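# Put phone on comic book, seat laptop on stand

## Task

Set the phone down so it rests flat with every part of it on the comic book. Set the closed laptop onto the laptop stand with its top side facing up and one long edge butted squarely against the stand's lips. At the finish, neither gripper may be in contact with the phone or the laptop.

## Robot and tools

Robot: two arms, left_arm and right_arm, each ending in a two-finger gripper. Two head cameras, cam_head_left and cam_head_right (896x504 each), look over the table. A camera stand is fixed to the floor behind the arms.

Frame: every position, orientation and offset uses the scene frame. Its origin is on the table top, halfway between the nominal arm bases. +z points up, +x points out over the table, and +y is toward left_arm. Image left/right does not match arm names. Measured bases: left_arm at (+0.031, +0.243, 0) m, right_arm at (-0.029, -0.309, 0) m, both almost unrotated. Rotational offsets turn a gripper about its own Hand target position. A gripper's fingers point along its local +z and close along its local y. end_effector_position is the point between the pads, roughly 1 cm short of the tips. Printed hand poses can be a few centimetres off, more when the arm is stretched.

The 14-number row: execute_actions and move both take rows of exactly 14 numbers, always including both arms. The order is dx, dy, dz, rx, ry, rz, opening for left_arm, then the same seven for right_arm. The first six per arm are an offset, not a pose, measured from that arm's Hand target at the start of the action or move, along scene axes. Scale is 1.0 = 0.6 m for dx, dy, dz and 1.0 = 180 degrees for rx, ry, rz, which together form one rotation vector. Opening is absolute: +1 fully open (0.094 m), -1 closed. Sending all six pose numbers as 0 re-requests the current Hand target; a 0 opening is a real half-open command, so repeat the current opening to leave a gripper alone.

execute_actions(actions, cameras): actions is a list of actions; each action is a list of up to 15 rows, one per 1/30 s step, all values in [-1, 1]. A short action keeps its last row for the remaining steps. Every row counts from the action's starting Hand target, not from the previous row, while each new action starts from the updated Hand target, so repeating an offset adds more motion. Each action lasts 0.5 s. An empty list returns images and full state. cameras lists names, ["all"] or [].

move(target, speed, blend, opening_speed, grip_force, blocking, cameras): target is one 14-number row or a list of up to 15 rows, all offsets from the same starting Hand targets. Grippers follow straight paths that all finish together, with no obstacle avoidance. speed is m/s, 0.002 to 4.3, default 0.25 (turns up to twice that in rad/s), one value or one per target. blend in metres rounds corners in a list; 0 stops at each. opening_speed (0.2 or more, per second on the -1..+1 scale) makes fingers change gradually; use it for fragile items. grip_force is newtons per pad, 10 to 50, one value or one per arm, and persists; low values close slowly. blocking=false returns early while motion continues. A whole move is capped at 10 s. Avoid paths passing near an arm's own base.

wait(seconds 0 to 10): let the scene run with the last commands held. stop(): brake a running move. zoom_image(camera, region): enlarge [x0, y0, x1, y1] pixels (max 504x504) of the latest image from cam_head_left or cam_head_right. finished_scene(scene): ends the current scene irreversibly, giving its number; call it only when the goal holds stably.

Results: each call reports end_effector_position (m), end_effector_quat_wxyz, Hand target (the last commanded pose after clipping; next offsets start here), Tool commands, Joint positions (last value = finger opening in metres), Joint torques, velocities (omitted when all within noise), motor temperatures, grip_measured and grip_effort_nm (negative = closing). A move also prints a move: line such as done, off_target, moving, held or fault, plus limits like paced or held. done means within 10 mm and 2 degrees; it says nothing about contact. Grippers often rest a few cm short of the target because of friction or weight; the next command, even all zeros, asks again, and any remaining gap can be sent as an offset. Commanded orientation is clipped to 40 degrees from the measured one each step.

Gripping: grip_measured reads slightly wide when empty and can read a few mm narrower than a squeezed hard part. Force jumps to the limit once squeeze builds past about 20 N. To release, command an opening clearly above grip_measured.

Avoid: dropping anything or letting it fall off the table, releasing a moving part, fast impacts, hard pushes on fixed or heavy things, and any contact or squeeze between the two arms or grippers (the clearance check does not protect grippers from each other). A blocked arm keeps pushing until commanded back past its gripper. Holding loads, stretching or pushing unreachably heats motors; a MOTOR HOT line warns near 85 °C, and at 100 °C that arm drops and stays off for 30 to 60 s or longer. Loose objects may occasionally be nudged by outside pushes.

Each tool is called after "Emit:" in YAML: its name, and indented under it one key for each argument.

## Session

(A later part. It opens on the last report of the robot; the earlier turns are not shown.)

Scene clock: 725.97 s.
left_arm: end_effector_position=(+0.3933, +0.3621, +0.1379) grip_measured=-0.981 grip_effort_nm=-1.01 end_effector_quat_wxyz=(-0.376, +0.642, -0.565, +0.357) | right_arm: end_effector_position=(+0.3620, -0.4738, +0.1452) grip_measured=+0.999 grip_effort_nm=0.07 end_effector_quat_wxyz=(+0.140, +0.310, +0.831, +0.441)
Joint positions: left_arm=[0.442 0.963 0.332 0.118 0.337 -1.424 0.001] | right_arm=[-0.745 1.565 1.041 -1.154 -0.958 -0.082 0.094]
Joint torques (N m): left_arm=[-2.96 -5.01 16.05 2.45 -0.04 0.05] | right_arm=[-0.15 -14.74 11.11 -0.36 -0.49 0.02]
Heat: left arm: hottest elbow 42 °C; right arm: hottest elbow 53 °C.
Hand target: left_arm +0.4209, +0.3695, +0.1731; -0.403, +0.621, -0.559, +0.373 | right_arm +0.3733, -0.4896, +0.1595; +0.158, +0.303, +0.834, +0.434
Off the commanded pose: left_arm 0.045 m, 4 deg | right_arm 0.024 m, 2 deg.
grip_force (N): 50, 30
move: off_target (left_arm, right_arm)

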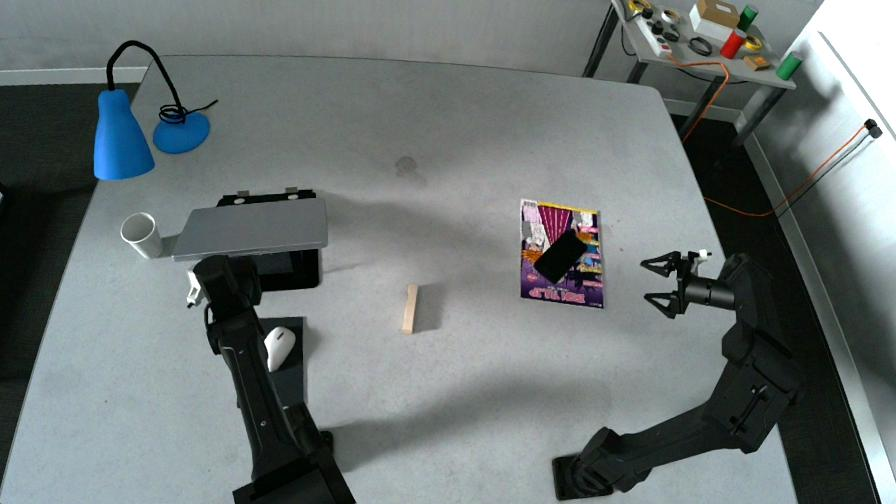

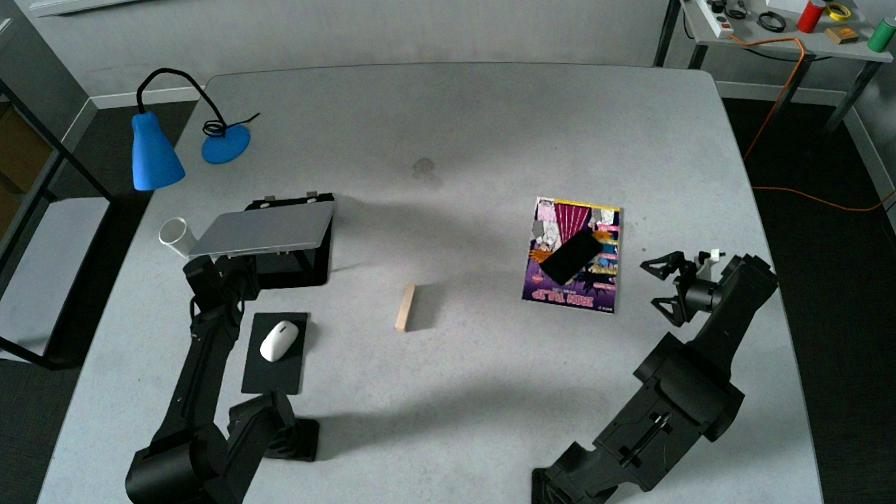

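Emit:
move:
  target:
    - [-0.135, -0.01, -0.04, 0, 0, 0, -1.0, 0, 0, 0, 0, 0, 0, 1.0]
    - [-0.125, -0.0125, 0.075, 0, 0, 0, -1.0, 0, 0, 0, 0, 0, 0, 1.0]
  speed: 0.12
  blend: [0.01, 0]
  cameras: ["all"]

Emit:
zoom_image:
  camera: "cam_head_left"
  region: [150, 170, 330, 310]

Emit:
zoom_image:
  camera: "cam_head_right"
  region: [150, 170, 350, 310]

Scene clock: 736.10 s.
left_arm: end_effector_position=(+0.3330, +0.3517, +0.1770) grip_measured=-0.981 grip_effort_nm=-1.00 end_effector_quat_wxyz=(-0.372, +0.641, -0.561, +0.369) | right_arm: end_effector_position=(+0.3620, -0.4738, +0.1452) grip_measured=+0.999 grip_effort_nm=0.07 end_effector_quat_wxyz=(+0.140, +0.310, +0.831, +0.441)
Joint positions: left_arm=[0.561 0.594 0.313 -0.246 0.458 -1.379 0.001] | right_arm=[-0.745 1.565 1.041 -1.154 -0.958 -0.082 0.094]
Joint torques (N m): left_arm=[-1.2 -1.55 17.95 1.52 0.05 0.14] | right_arm=[-0.26 -14.74 11.1 -0.36 -0.5 0.03]
Heat: left arm: hottest elbow 44 °C; right arm: hottest elbow 53 °C.
Hand target: left_arm +0.3459, +0.3620, +0.2180; -0.403, +0.621, -0.559, +0.373 | right_arm +0.3733, -0.4896, +0.1595; +0.158, +0.303, +0.834, +0.434
Off the commanded pose: left_arm 0.044 m, 4 deg | right_arm 0.024 m, 2 deg.
grip_force (N): 50, 30
move: off_target (left_arm, right_arm)

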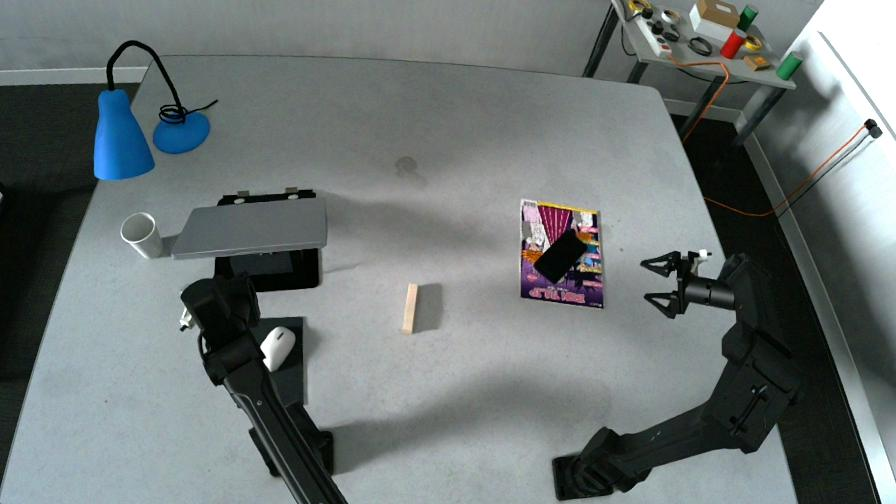

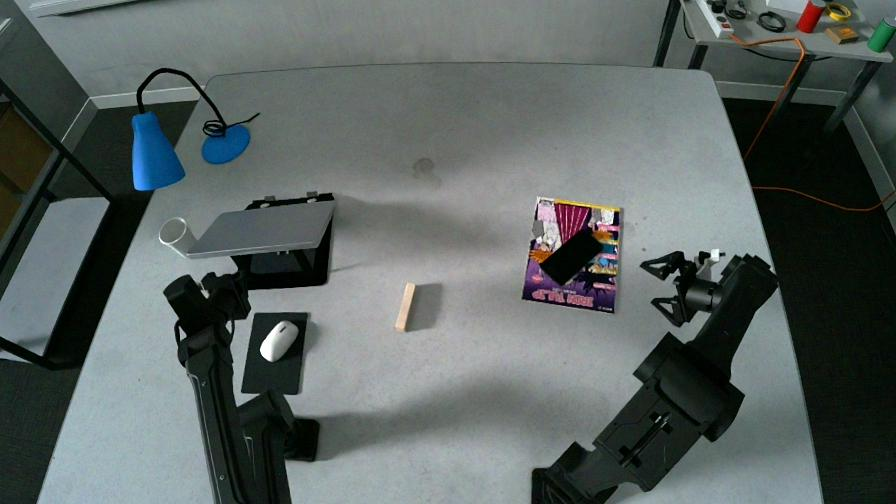

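Scaled by 2.800.

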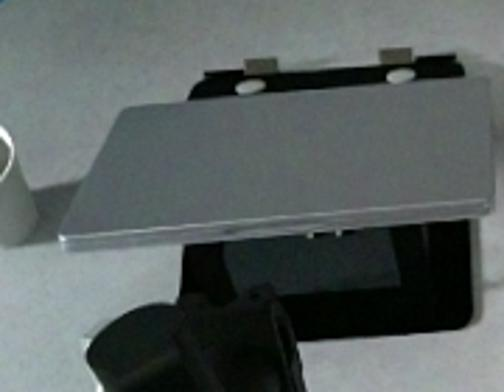

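Scaled by 2.520.

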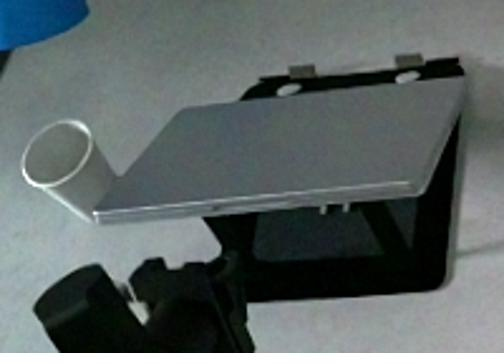

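Emit:
move:
  target: [0, 0, 0.04, 0, 0, 0, -1.0, 0, 0, 0, 0, 0, 0, 1.0]
  speed: 0.12
  cameras: []

Scene clock: 740.67 s.
left_arm: end_effector_position=(+0.3341, +0.3525, +0.1983) grip_measured=-0.981 grip_effort_nm=-1.01 end_effector_quat_wxyz=(-0.371, +0.641, -0.562, +0.368) | right_arm: end_effector_position=(+0.3620, -0.4738, +0.1452) grip_measured=+0.999 grip_effort_nm=0.07 end_effector_quat_wxyz=(+0.140, +0.310, +0.831, +0.441)
Joint positions: left_arm=[0.561 0.575 0.368 -0.323 0.458 -1.379 0.001] | right_arm=[-0.745 1.565 1.041 -1.154 -0.958 -0.082 0.094]
Joint torques (N m): left_arm=[-1.32 -2.37 18.37 1.33 0.06 0.18] | right_arm=[-0.09 -14.8 11.11 -0.35 -0.5 0.02]
Heat: left arm: hottest elbow 45 °C; right arm: hottest elbow 53 °C.
Hand target: left_arm +0.3459, +0.3620, +0.2420; -0.403, +0.621, -0.559, +0.373 | right_arm +0.3733, -0.4896, +0.1595; +0.158, +0.303, +0.834, +0.434
Off the commanded pose: left_arm 0.046 m, 4 deg | right_arm 0.024 m, 2 deg.
grip_force (N): 50, 30
move: off_target (left_arm, right_arm)
No camera images: "cameras" was empty.

Emit:
move:
  target: [0.136, 0.0117, -0.0767, 0, 0, 0, -1.0, 0, 0, 0, 0, 0, 0, 1.0]
  speed: 0.06
  cameras: ["all"]

Emit:
zoom_image:
  camera: "cam_head_left"
  region: [150, 170, 330, 310]

Emit:
zoom_image:
  camera: "cam_head_right"
  region: [150, 170, 350, 310]

Scene clock: 751.30 s.
left_arm: end_effector_position=(+0.4002, +0.3622, +0.1579) grip_measured=-0.981 grip_effort_nm=-1.00 end_effector_quat_wxyz=(-0.374, +0.642, -0.566, +0.356) | right_arm: end_effector_position=(+0.3620, -0.4738, +0.1452) grip_measured=+0.999 grip_effort_nm=0.07 end_effector_quat_wxyz=(+0.140, +0.310, +0.831, +0.441)
Joint positions: left_arm=[0.429 0.932 0.382 0.036 0.325 -1.43 0.001] | right_arm=[-0.745 1.565 1.041 -1.154 -0.958 -0.082 0.094]
Joint torques (N m): left_arm=[-2.9 -3.84 16.77 2.43 -0.11 -0.07] | right_arm=[-0.15 -14.8 11.12 -0.39 -0.49 0.03]
Heat: left arm: hottest elbow 45 °C; right arm: hottest elbow 53 °C.
Hand target: left_arm +0.4275, +0.3689, +0.1960; -0.403, +0.621, -0.560, +0.373 | right_arm +0.3733, -0.4896, +0.1595; +0.158, +0.303, +0.834, +0.434
Off the commanded pose: left_arm 0.047 m, 5 deg | right_arm 0.024 m, 2 deg.
grip_force (N): 50, 30
move: off_target (left_arm, right_arm)

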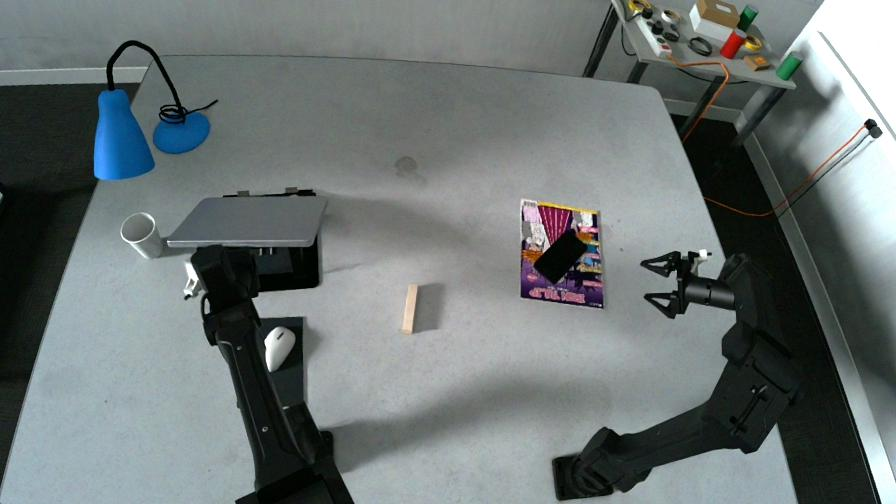

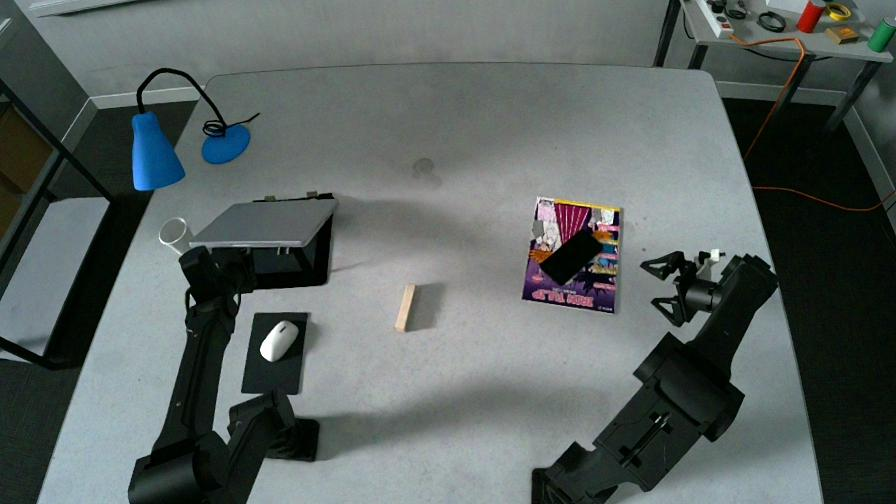

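Scaled by 2.800.

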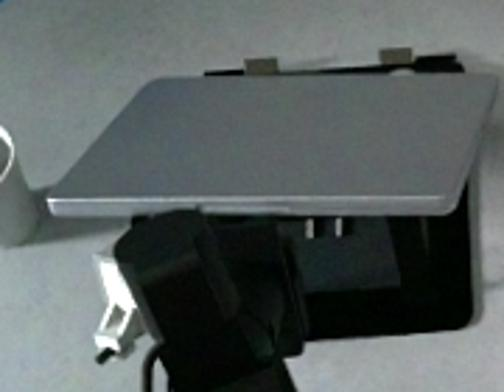

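Scaled by 2.520.

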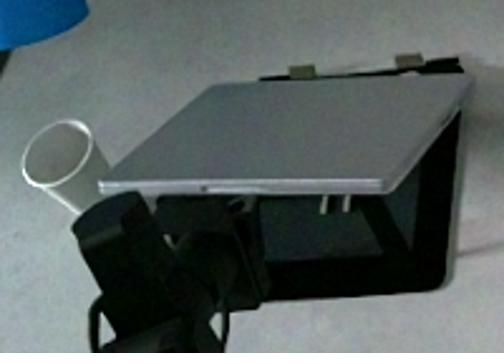

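Emit:
move:
  target:
    - [-0.0708, 0.0, 0.0367, 0, 0, 0, -1.0, 0, 0, 0, 0, 0, 0, 1.0]
    - [-0.0725, -0.1248, 0.0367, 0, 0, 0, -1.0, 0, 0, 0, 0, 0, 0, 1.0]
    - [0.0122, -0.119, -0.0025, 0, 0, 0, -1.0, 0, 0, 0, 0, 0, 0, 1.0]
  speed: [0.12, 0.12, 0.05]
  blend: [0.01, 0.005, 0]
  cameras: ["all"]

Emit:
zoom_image:
  camera: "cam_head_left"
  region: [150, 170, 330, 310]

Emit:
zoom_image:
  camera: "cam_head_right"
  region: [150, 170, 350, 310]

Scene clock: 770.87 s.
left_arm: end_effector_position=(+0.4189, +0.3002, +0.1736) grip_measured=-0.981 grip_effort_nm=-1.01 end_effector_quat_wxyz=(-0.392, +0.631, -0.565, +0.358) | right_arm: end_effector_position=(+0.3620, -0.4738, +0.1452) grip_measured=+0.999 grip_effort_nm=0.07 end_effector_quat_wxyz=(+0.140, +0.310, +0.831, +0.441)
Joint positions: left_arm=[0.151 0.887 0.382 0.052 0.071 -1.546 0.001] | right_arm=[-0.745 1.565 1.041 -1.154 -0.958 -0.082 0.094]
Joint torques (N m): left_arm=[-2.67 -3.49 14.24 2.63 -0.17 -0.03] | right_arm=[-0.09 -14.68 11.12 -0.38 -0.5 0.03]
Motor temperatures (°C): left_arm=[22 25 48 24 28 23 30] | right_arm=[26 36 53 25 25 23 25]
Heat: left arm: hottest elbow 48 °C; right arm: hottest elbow 53 °C.
Hand target: left_arm +0.4349, +0.2975, +0.1945; -0.403, +0.621, -0.560, +0.373 | right_arm +0.3733, -0.4896, +0.1595; +0.158, +0.303, +0.834, +0.434
Off the commanded pose: left_arm 0.026 m, 3 deg | right_arm 0.024 m, 2 deg.
grip_force (N): 50, 30
move: off_target (left_arm, right_arm)

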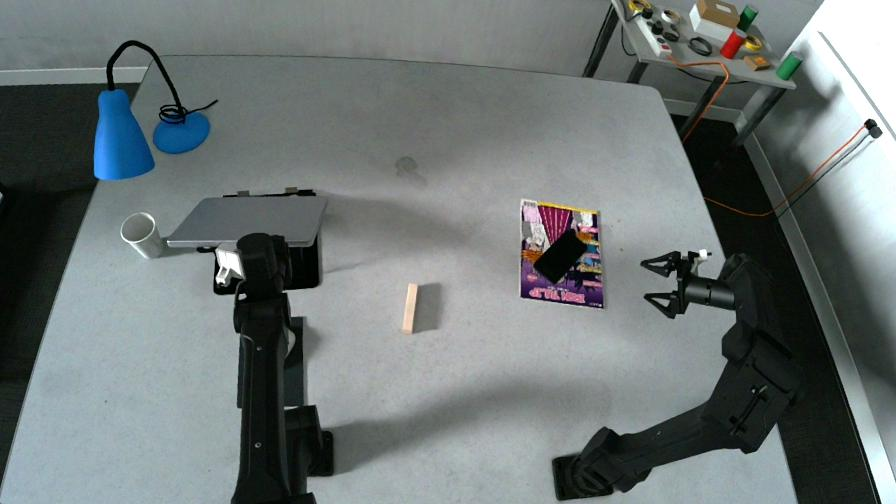

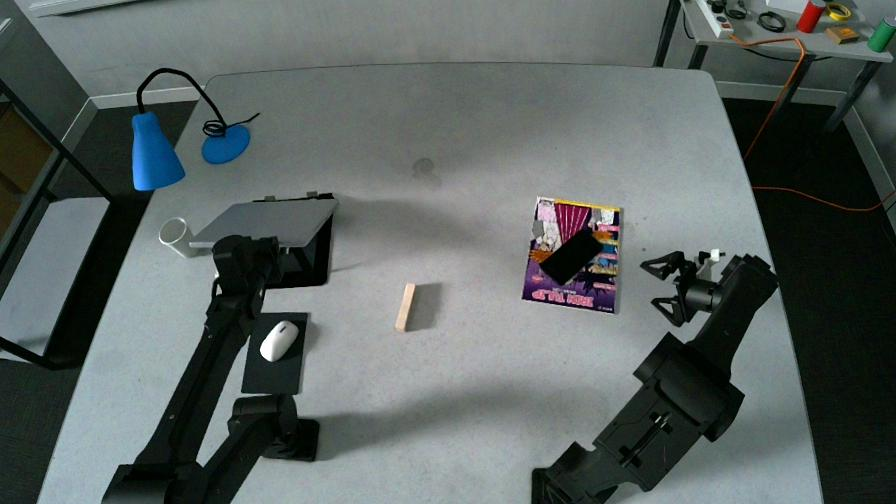

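Scaled by 2.800.

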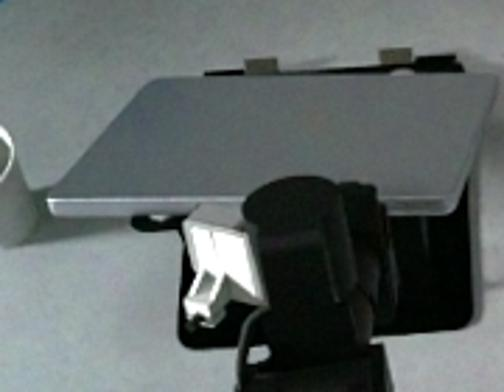

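Scaled by 2.520.

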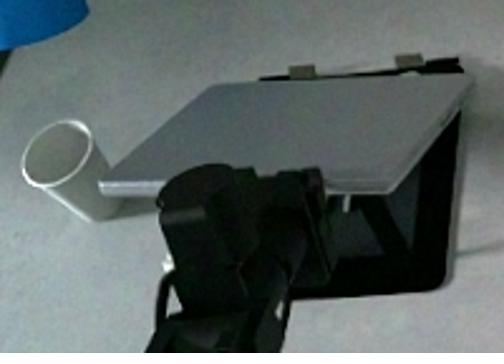

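Emit:
move:
  target:
    - [-0.05, 0, 0.0333, 0, 0, 0, -1.0, 0, 0, 0, 0, 0, 0, 1.0]
    - [-0.0918, -0.0058, 0.0092, 0, 0, 0, -1.0, 0, 0, 0, 0, 0, 0, 1.0]
  speed: 0.12
  blend: [0.01, 0]
  cameras: []

Scene clock: 775.60 s.
left_arm: end_effector_position=(+0.3835, +0.2911, +0.2027) grip_measured=-0.981 grip_effort_nm=-1.00 end_effector_quat_wxyz=(-0.403, +0.618, -0.561, +0.375) | right_arm: end_effector_position=(+0.3620, -0.4738, +0.1452) grip_measured=+0.999 grip_effort_nm=0.07 end_effector_quat_wxyz=(+0.140, +0.310, +0.831, +0.441)
Joint positions: left_arm=[0.153 0.661 0.352 -0.098 0.09 -1.546 0.001] | right_arm=[-0.745 1.565 1.041 -1.154 -0.958 -0.082 0.094]
Joint torques (N m): left_arm=[-0.67 -4.42 10.52 1.63 0.05 0.11] | right_arm=[-0.21 -14.68 11.11 -0.38 -0.49 0.02]
Heat: left arm: hottest elbow 48 °C; right arm: hottest elbow 53 °C.
Hand target: left_arm +0.3798, +0.2940, +0.2001; -0.403, +0.621, -0.560, +0.373 | right_arm +0.3733, -0.4896, +0.1595; +0.158, +0.303, +0.834, +0.434
Off the commanded pose: left_arm 0.005 m, 0 deg | right_arm 0.024 m, 2 deg.
grip_force (N): 50, 30
move: off_target (right_arm)
No camera images: "cameras" was empty.

Emit:
move:
  target: [-0.018, 0.0, -0.055, 0, 0, 0, -1.0, 0, 0, 0, 0, 0, 0, 1.0]
  speed: 0.12
  cameras: []

Scene clock: 778.67 s.
left_arm: end_effector_position=(+0.3696, +0.2896, +0.1662) grip_measured=-0.981 grip_effort_nm=-1.01 end_effector_quat_wxyz=(-0.394, +0.623, -0.564, +0.372) | right_arm: end_effector_position=(+0.3620, -0.4738, +0.1452) grip_measured=+0.999 grip_effort_nm=0.07 end_effector_quat_wxyz=(+0.140, +0.310, +0.831, +0.441)
Joint positions: left_arm=[0.161 0.661 0.264 -0.03 0.1 -1.546 0.001] | right_arm=[-0.745 1.565 1.041 -1.154 -0.958 -0.082 0.094]
Joint torques (N m): left_arm=[0.26 -2.84 10.03 2.48 0.08 0.16] | right_arm=[-0.21 -14.8 11.11 -0.38 -0.5 0.02]
Heat: left arm: hottest elbow 47 °C; right arm: hottest elbow 53 °C.
Hand target: left_arm +0.3690, +0.2941, +0.1671; -0.403, +0.621, -0.559, +0.373 | right_arm +0.3733, -0.4896, +0.1595; +0.158, +0.303, +0.834, +0.434
Off the commanded pose: left_arm 0.005 m, 1 deg | right_arm 0.024 m, 2 deg.
grip_force (N): 50, 30
move: off_target (right_arm)
No camera images: "cameras" was empty.

Emit:
move:
  target: [0.012, 0.0, 0.06, 0, 0, 0, -1.0, 0, 0, 0, 0, 0, 0, 1.0]
  speed: 0.12
  cameras: []

Scene clock: 786.83 s.
left_arm: end_effector_position=(+0.3573, +0.2874, +0.1559) grip_measured=-0.981 grip_effort_nm=-1.01 end_effector_quat_wxyz=(-0.373, +0.637, -0.573, +0.355) | right_arm: end_effector_position=(+0.3620, -0.4738, +0.1452) grip_measured=+0.999 grip_effort_nm=0.07 end_effector_quat_wxyz=(+0.140, +0.310, +0.831, +0.441)
Joint positions: left_arm=[0.161 0.621 0.264 -0.134 0.099 -1.546 0.001] | right_arm=[-0.745 1.565 1.041 -1.154 -0.958 -0.082 0.094]
Joint torques (N m): left_arm=[-0.32 -3.19 18.21 1.39 -0.17 0.13] | right_arm=[-0.21 -14.68 11.14 -0.36 -0.5 0.02]
Heat: left arm: hottest elbow 47 °C; right arm: hottest elbow 53 °C.
Hand target: left_arm +0.3762, +0.2941, +0.2030; -0.403, +0.621, -0.560, +0.373 | right_arm +0.3733, -0.4896, +0.1595; +0.158, +0.303, +0.834, +0.434
Off the commanded pose: left_arm 0.051 m, 5 deg | right_arm 0.024 m, 2 deg.
grip_force (N): 50, 30
move: off_target (left_arm, right_arm)
No camera images: "cameras" was empty.

Emit:
move:
  target: [0.012, 0.005, 0.035, 0, 0, 0, -1.0, 0, 0, 0, 0, 0, 0, 1.0]
  speed: 0.12
  cameras: []

Scene clock: 794.43 s.
left_arm: end_effector_position=(+0.3658, +0.2889, +0.1847) grip_measured=-0.981 grip_effort_nm=-1.01 end_effector_quat_wxyz=(-0.381, +0.632, -0.570, +0.361) | right_arm: end_effector_position=(+0.3620, -0.4738, +0.1452) grip_measured=+0.999 grip_effort_nm=0.07 end_effector_quat_wxyz=(+0.140, +0.310, +0.831, +0.441)
Joint positions: left_arm=[0.161 0.611 0.326 -0.183 0.1 -1.546 0.001] | right_arm=[-0.745 1.565 1.041 -1.154 -0.958 -0.082 0.094]
Joint torques (N m): left_arm=[-1.38 -1.14 18.17 1.29 0.1 0.16] | right_arm=[-0.15 -14.74 11.12 -0.36 -0.5 0.03]
Heat: left arm: hottest elbow 48 °C; right arm: hottest elbow 53 °C.
Hand target: left_arm +0.3834, +0.2970, +0.2241; -0.403, +0.621, -0.560, +0.373 | right_arm +0.3733, -0.4896, +0.1595; +0.158, +0.303, +0.834, +0.434
Off the commanded pose: left_arm 0.044 m, 3 deg | right_arm 0.024 m, 2 deg.
grip_force (N): 50, 30
move: off_target (left_arm, right_arm)
No camera images: "cameras" was empty.

Emit:
move:
  target: [0.1033, 0.005, -0.0567, 0, 0, 0, -1.0, 0, 0, 0, 0, 0, 0, 1.0]
  speed: 0.06
  cameras: ["all"]

Emit:
zoom_image:
  camera: "cam_head_left"
  region: [150, 170, 330, 310]

Emit:
zoom_image:
  camera: "cam_head_right"
  region: [150, 170, 350, 310]

Scene clock: 804.73 s.
left_arm: end_effector_position=(+0.4105, +0.2995, +0.1520) grip_measured=-0.981 grip_effort_nm=-1.01 end_effector_quat_wxyz=(-0.380, +0.639, -0.570, +0.349) | right_arm: end_effector_position=(+0.3620, -0.4738, +0.1452) grip_measured=+0.999 grip_effort_nm=0.07 end_effector_quat_wxyz=(+0.140, +0.310, +0.831, +0.441)
Joint positions: left_arm=[0.155 0.904 0.347 0.068 0.075 -1.546 0.001] | right_arm=[-0.745 1.565 1.041 -1.154 -0.958 -0.082 0.094]
Joint torques (N m): left_arm=[-2.37 -2.26 17.57 2.78 -0.15 0.01] | right_arm=[-0.09 -14.74 11.11 -0.35 -0.49 0.02]
Heat: left arm: hottest elbow 50 °C; right arm: hottest elbow 53 °C.
Hand target: left_arm +0.4453, +0.3000, +0.1899; -0.403, +0.621, -0.560, +0.372 | right_arm +0.3733, -0.4896, +0.1595; +0.158, +0.303, +0.834, +0.434
Off the commanded pose: left_arm 0.052 m, 5 deg | right_arm 0.024 m, 2 deg.
grip_force (N): 50, 30
move: off_target (left_arm, right_arm)

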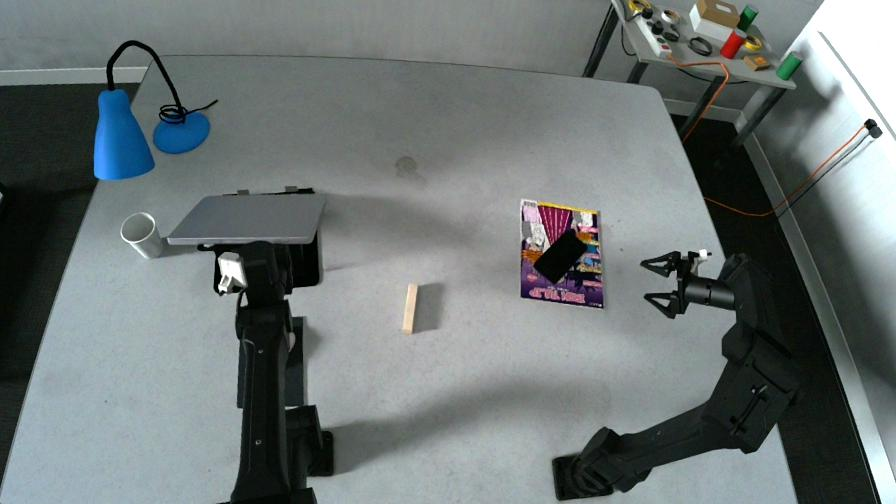

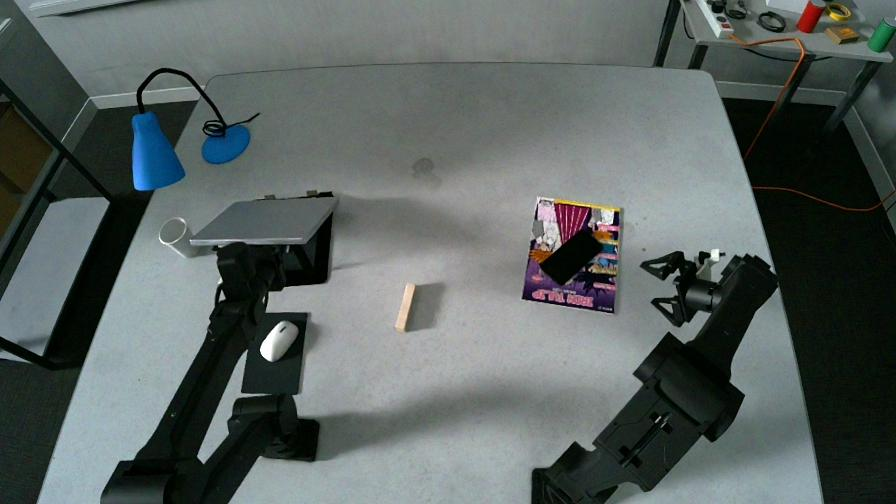

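Scaled by 2.800.

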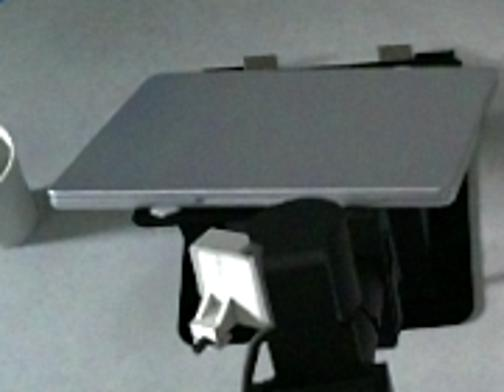

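Scaled by 2.520.

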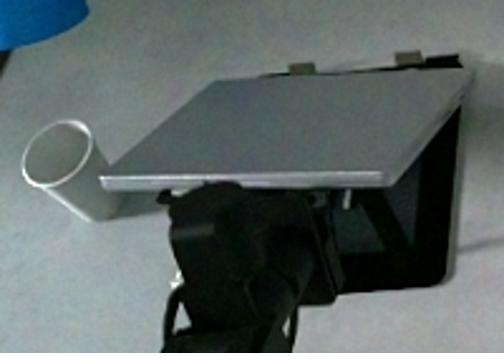

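Emit:
move:
  target:
    - [-0.0878, 0.0083, 0.06, 0, 0, 0, -1.0, 0, 0, 0, 0, 0, 0, 1.0]
    - [-0.0772, -0.0717, 0.0525, 0, 0, 0, -1.0, 0, 0, 0, 0, 0, 0, 1.0]
  speed: 0.12
  blend: [0.01, 0]
  cameras: ["all"]

Emit:
zoom_image:
  camera: "cam_head_left"
  region: [150, 170, 330, 310]

Emit:
zoom_image:
  camera: "cam_head_right"
  region: [150, 170, 350, 310]

Scene clock: 820.70 s.
left_arm: end_effector_position=(+0.3827, +0.2617, +0.1844) grip_measured=-0.981 grip_effort_nm=-1.01 end_effector_quat_wxyz=(-0.389, +0.633, -0.570, +0.350) | right_arm: end_effector_position=(+0.3620, -0.4738, +0.1452) grip_measured=+0.999 grip_effort_nm=0.07 end_effector_quat_wxyz=(+0.140, +0.310, +0.831, +0.441)
Joint positions: left_arm=[-0.012 0.682 0.348 -0.136 -0.078 -1.61 0.001] | right_arm=[-0.745 1.565 1.041 -1.154 -0.958 -0.082 0.094]
Joint torques (N m): left_arm=[-2.43 -2.73 17.07 1.52 -0.22 -0.05] | right_arm=[-0.15 -14.68 11.12 -0.35 -0.49 0.03]
Heat: left arm: hottest elbow 51 °C; right arm: hottest elbow 53 °C.
Hand target: left_arm +0.3990, +0.2571, +0.2215; -0.403, +0.621, -0.559, +0.373 | right_arm +0.3733, -0.4896, +0.1595; +0.158, +0.303, +0.834, +0.434
Off the commanded pose: left_arm 0.041 m, 4 deg | right_arm 0.024 m, 2 deg.
grip_force (N): 50, 30
move: off_target (left_arm, right_arm)

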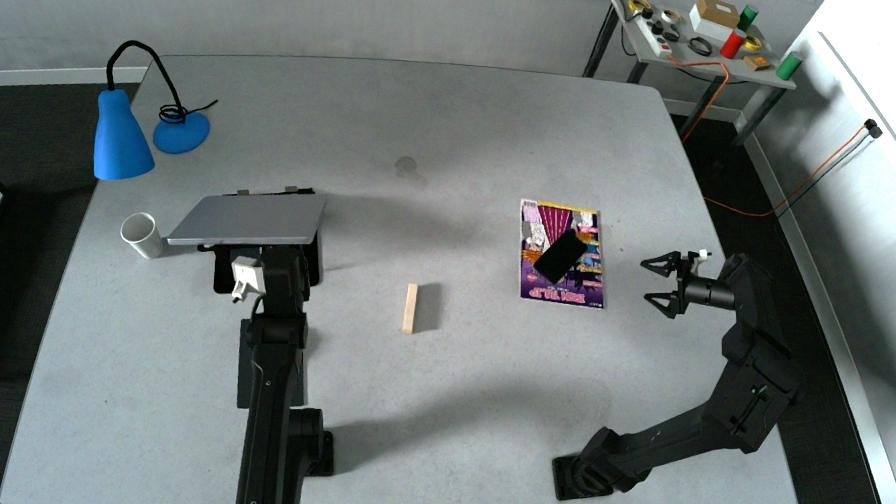

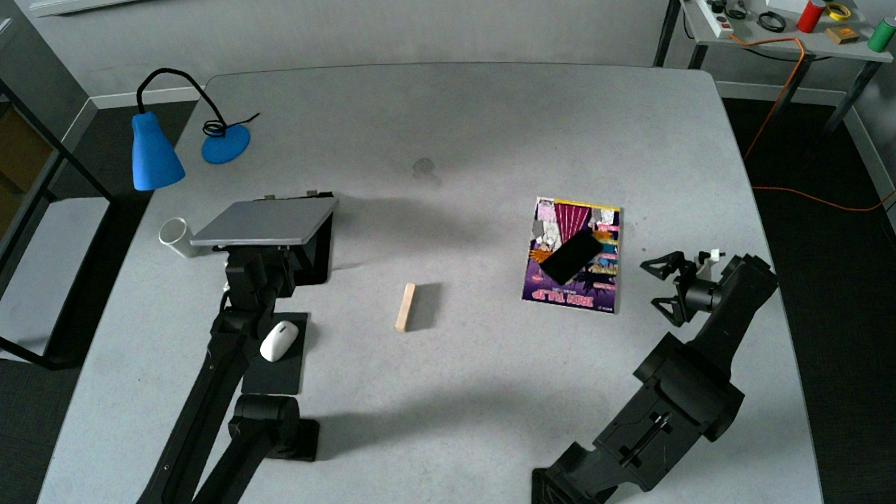

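Scaled by 2.800.

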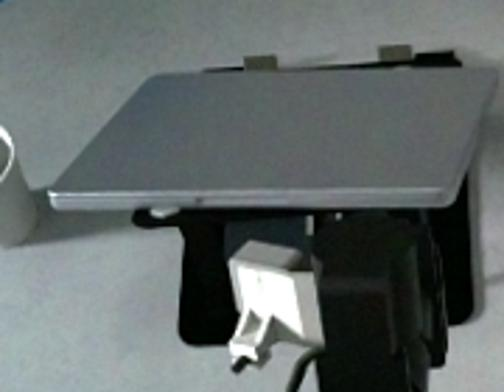

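Scaled by 2.520.

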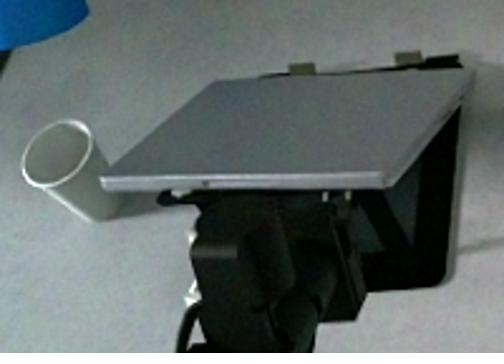

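Emit:
move:
  target: [0.0833, -0.0067, -0.04, 0, 0, 0, -1.0, 0, 0, 0, 0, 0, 0, 1.0]
  speed: 0.06
  cameras: ["all"]

Emit:
zoom_image:
  camera: "cam_head_left"
  region: [150, 170, 330, 310]

Emit:
zoom_image:
  camera: "cam_head_right"
  region: [150, 170, 350, 310]

Scene clock: 831.10 s.
left_arm: end_effector_position=(+0.4152, +0.2582, +0.1532) grip_measured=-0.981 grip_effort_nm=-1.00 end_effector_quat_wxyz=(-0.379, +0.639, -0.578, +0.338) | right_arm: end_effector_position=(+0.3620, -0.4738, +0.1452) grip_measured=+0.999 grip_effort_nm=0.07 end_effector_quat_wxyz=(+0.140, +0.310, +0.831, +0.441)
Joint positions: left_arm=[-0.03 0.904 0.363 0.032 -0.095 -1.617 0.001] | right_arm=[-0.745 1.565 1.041 -1.154 -0.958 -0.082 0.094]
Joint torques (N m): left_arm=[-2.78 -2.73 17.51 2.81 -0.15 0.05] | right_arm=[-0.21 -14.68 11.11 -0.35 -0.5 0.02]
Heat: left arm: hottest elbow 52 °C; right arm: hottest elbow 53 °C.
Hand target: left_arm +0.4491, +0.2531, +0.1976; -0.403, +0.621, -0.559, +0.373 | right_arm +0.3733, -0.4896, +0.1595; +0.158, +0.303, +0.834, +0.434
Off the commanded pose: left_arm 0.056 m, 6 deg | right_arm 0.024 m, 2 deg.
grip_force (N): 50, 30
move: off_target (left_arm, right_arm)

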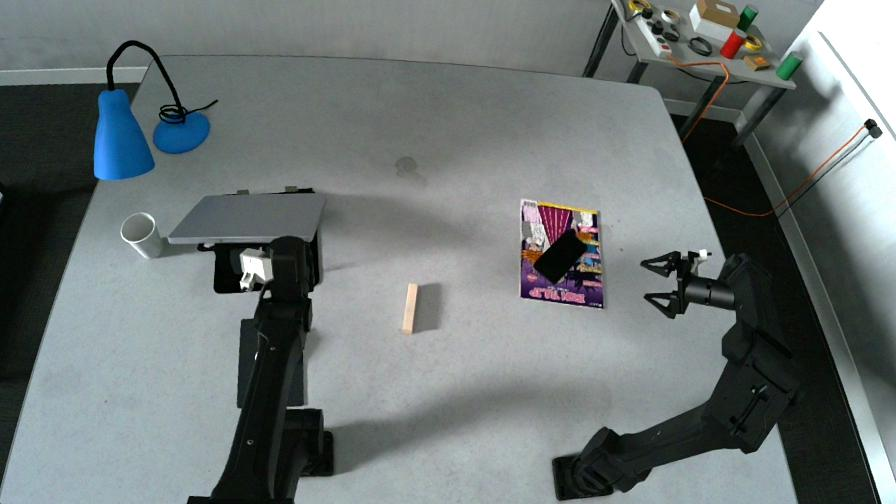

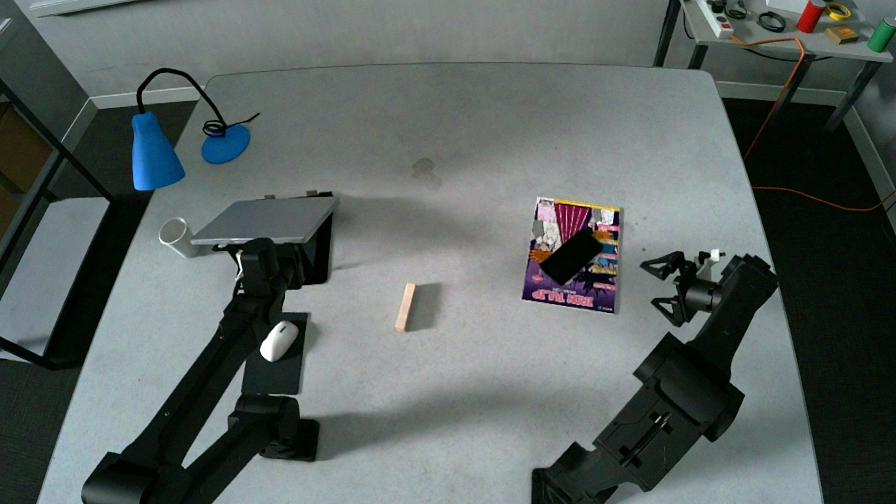

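Scaled by 2.800.

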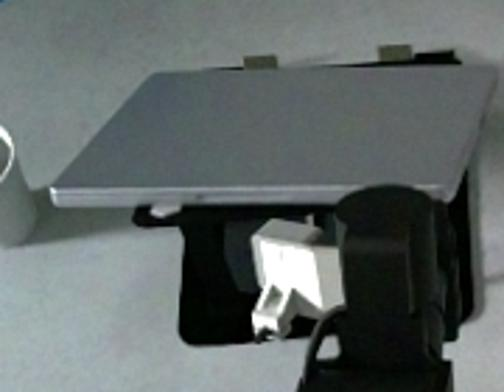

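Scaled by 2.520.

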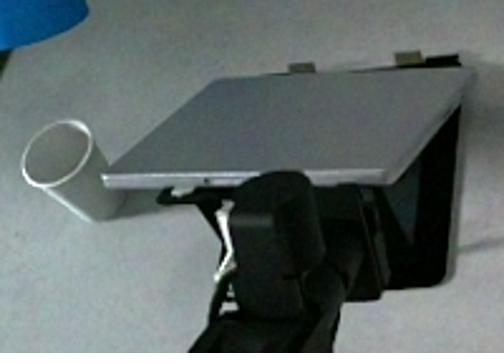

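Emit:
move:
  target: [0.035, 0.0, 0.0, 0, 0, 0, -1.0, 0, 0, 0, 0, 0, 0, 1.0]
  speed: 0.06
  cameras: ["all"]

Emit:
zoom_image:
  camera: "cam_head_left"
  region: [150, 170, 330, 310]

Emit:
zoom_image:
  camera: "cam_head_right"
  region: [150, 170, 350, 310]

Scene clock: 836.43 s.
left_arm: end_effector_position=(+0.4311, +0.2563, +0.1531) grip_measured=-0.981 grip_effort_nm=-1.00 end_effector_quat_wxyz=(-0.378, +0.638, -0.579, +0.339) | right_arm: end_effector_position=(+0.3620, -0.4738, +0.1452) grip_measured=+0.999 grip_effort_nm=0.07 end_effector_quat_wxyz=(+0.140, +0.310, +0.831, +0.441)
Joint positions: left_arm=[-0.035 0.97 0.394 0.068 -0.095 -1.618 0.001] | right_arm=[-0.745 1.565 1.041 -1.154 -0.958 -0.082 0.094]
Joint torques (N m): left_arm=[-2.2 -3.66 18.1 3 -0.1 0.02] | right_arm=[-0.09 -14.68 11.11 -0.35 -0.5 0.02]
Heat: left arm: hottest elbow 51 °C; right arm: hottest elbow 53 °C.
Hand target: left_arm +0.4700, +0.2530, +0.1973; -0.403, +0.621, -0.560, +0.372 | right_arm +0.3733, -0.4896, +0.1595; +0.158, +0.303, +0.834, +0.434
Off the commanded pose: left_arm 0.059 m, 6 deg | right_arm 0.024 m, 2 deg.
grip_force (N): 50, 30
move: off_target (left_arm, right_arm)

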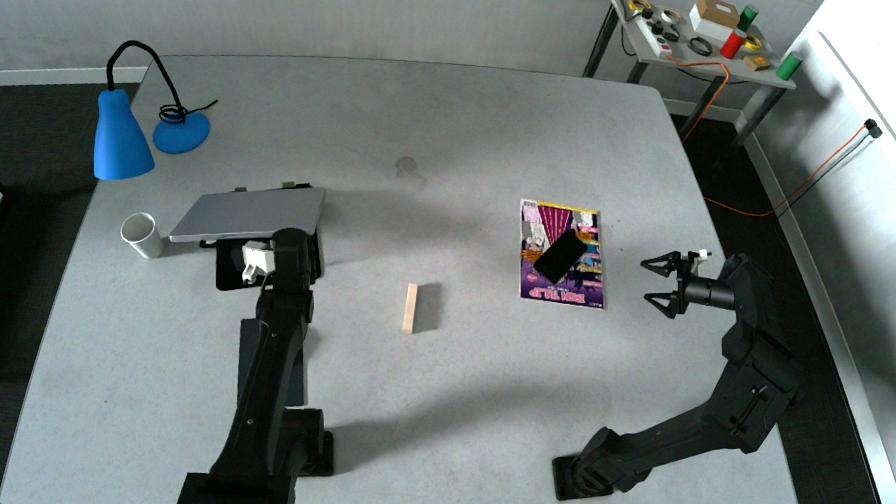

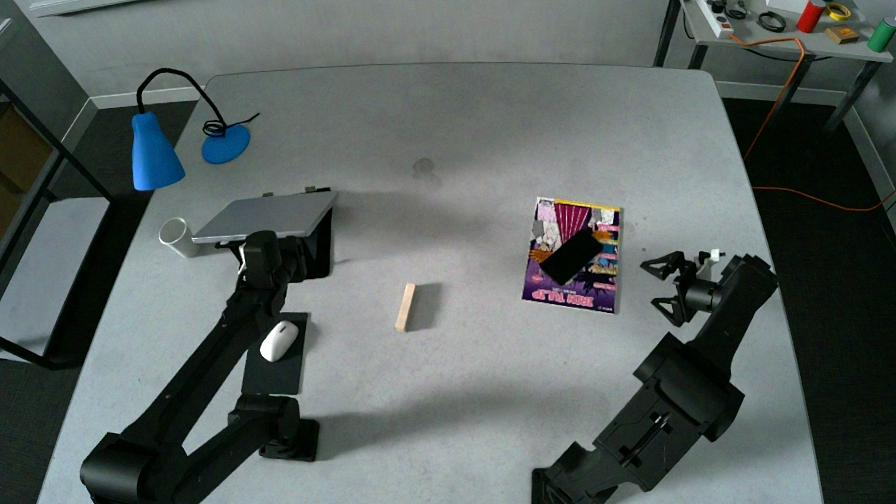

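Scaled by 2.800.

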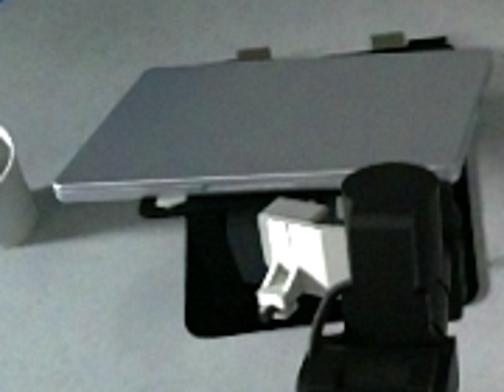

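Scaled by 2.520.

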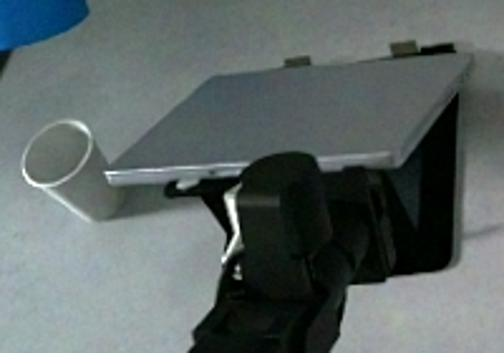

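Emit:
move:
  target: [-0.0967, -0.003, 0.02, 0, 0, 0, -1.0, 0, 0, 0, 0, 0, 0, 1.0]
  speed: 0.1
  cameras: ["all"]

Emit:
zoom_image:
  camera: "cam_head_left"
  region: [150, 170, 330, 310]

Emit:
zoom_image:
  camera: "cam_head_right"
  region: [150, 170, 350, 310]

Scene clock: 852.53 s.
left_arm: end_effector_position=(+0.4097, +0.2563, +0.1990) grip_measured=-0.981 grip_effort_nm=-1.01 end_effector_quat_wxyz=(-0.402, +0.625, -0.562, +0.363) | right_arm: end_effector_position=(+0.3620, -0.4738, +0.1452) grip_measured=+0.999 grip_effort_nm=0.07 end_effector_quat_wxyz=(+0.140, +0.310, +0.831, +0.441)
Joint positions: left_arm=[-0.039 0.778 0.395 -0.045 -0.103 -1.621 0.001] | right_arm=[-0.745 1.565 1.041 -1.154 -0.958 -0.082 0.094]
Joint torques (N m): left_arm=[-2.55 -5.19 12.31 1.55 -0.17 -0.02] | right_arm=[-0.09 -14.8 11.12 -0.36 -0.5 0.02]
Heat: left arm: hottest elbow 51 °C; right arm: hottest elbow 54 °C.
Hand target: left_arm +0.4120, +0.2512, +0.2096; -0.403, +0.621, -0.559, +0.373 | right_arm +0.3733, -0.4896, +0.1595; +0.158, +0.303, +0.834, +0.434
Off the commanded pose: left_arm 0.012 m, 1 deg | right_arm 0.024 m, 2 deg.
grip_force (N): 50, 30
move: off_target (left_arm, right_arm)

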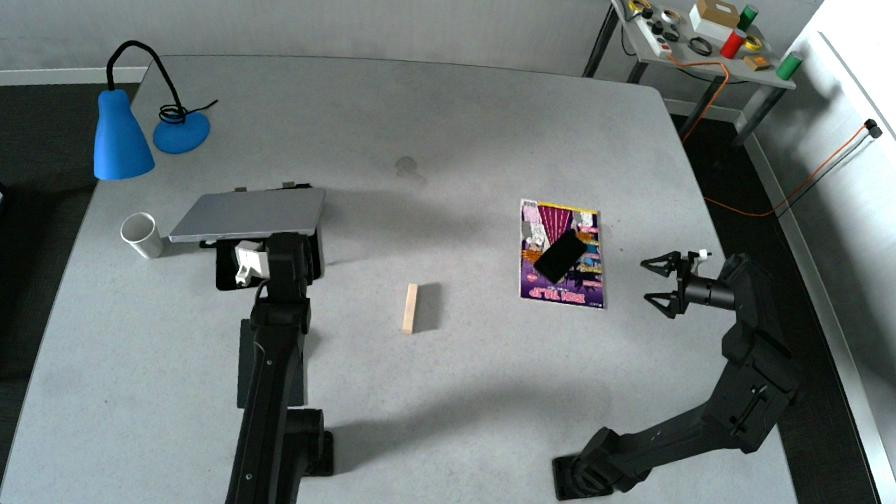

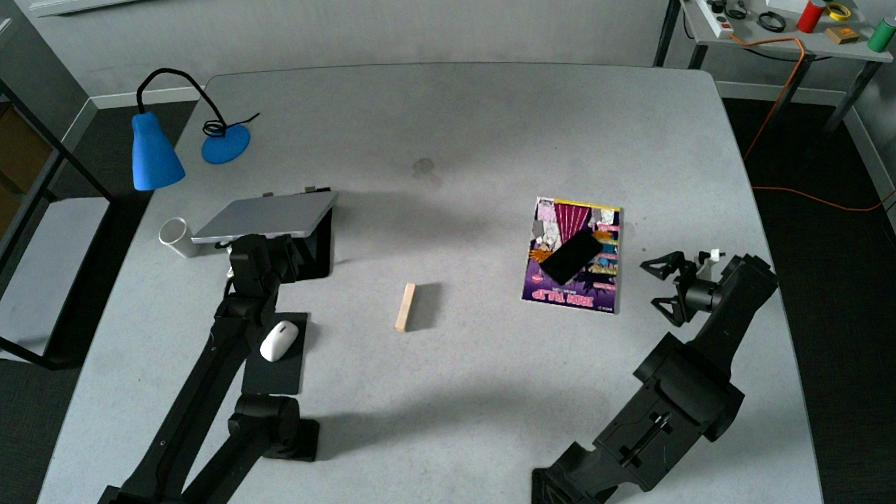

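Scaled by 2.800.

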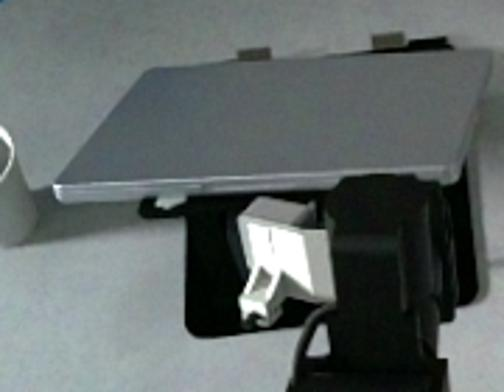

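Scaled by 2.520.

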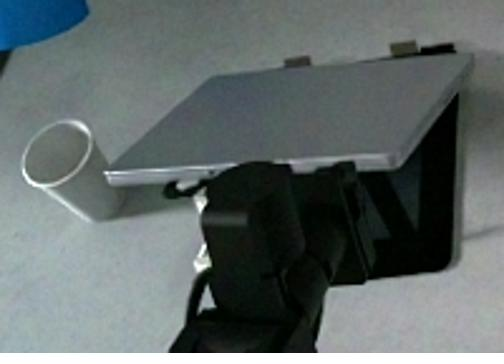

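Emit:
move:
  target: [-0.03, 0.0, 0.05, 0, 0, 0, -1.0, 0, 0, 0, 0, 0, 0, 1.0]
  speed: 0.1
  cameras: []

Scene clock: 869.20 s.
left_arm: end_effector_position=(+0.3836, +0.2563, +0.2046) grip_measured=-0.981 grip_effort_nm=-1.01 end_effector_quat_wxyz=(-0.390, +0.632, -0.570, +0.350) | right_arm: end_effector_position=(+0.3620, -0.4738, +0.1452) grip_measured=+0.999 grip_effort_nm=0.07 end_effector_quat_wxyz=(+0.140, +0.310, +0.831, +0.441)
Joint positions: left_arm=[-0.04 0.657 0.395 -0.207 -0.104 -1.622 0.001] | right_arm=[-0.745 1.565 1.041 -1.154 -0.958 -0.082 0.094]
Joint torques (N m): left_arm=[-2.9 -3.19 16.4 1.43 -0.22 0.01] | right_arm=[-0.15 -14.68 11.11 -0.38 -0.49 0.03]
Heat: left arm: hottest elbow 48 °C; right arm: hottest elbow 54 °C.
Hand target: left_arm +0.3940, +0.2512, +0.2396; -0.403, +0.621, -0.559, +0.373 | right_arm +0.3733, -0.4896, +0.1595; +0.158, +0.303, +0.834, +0.434
Off the commanded pose: left_arm 0.037 m, 3 deg | right_arm 0.024 m, 2 deg.
grip_force (N): 50, 30
move: off_target (left_arm, right_arm)
No camera images: "cameras" was empty.


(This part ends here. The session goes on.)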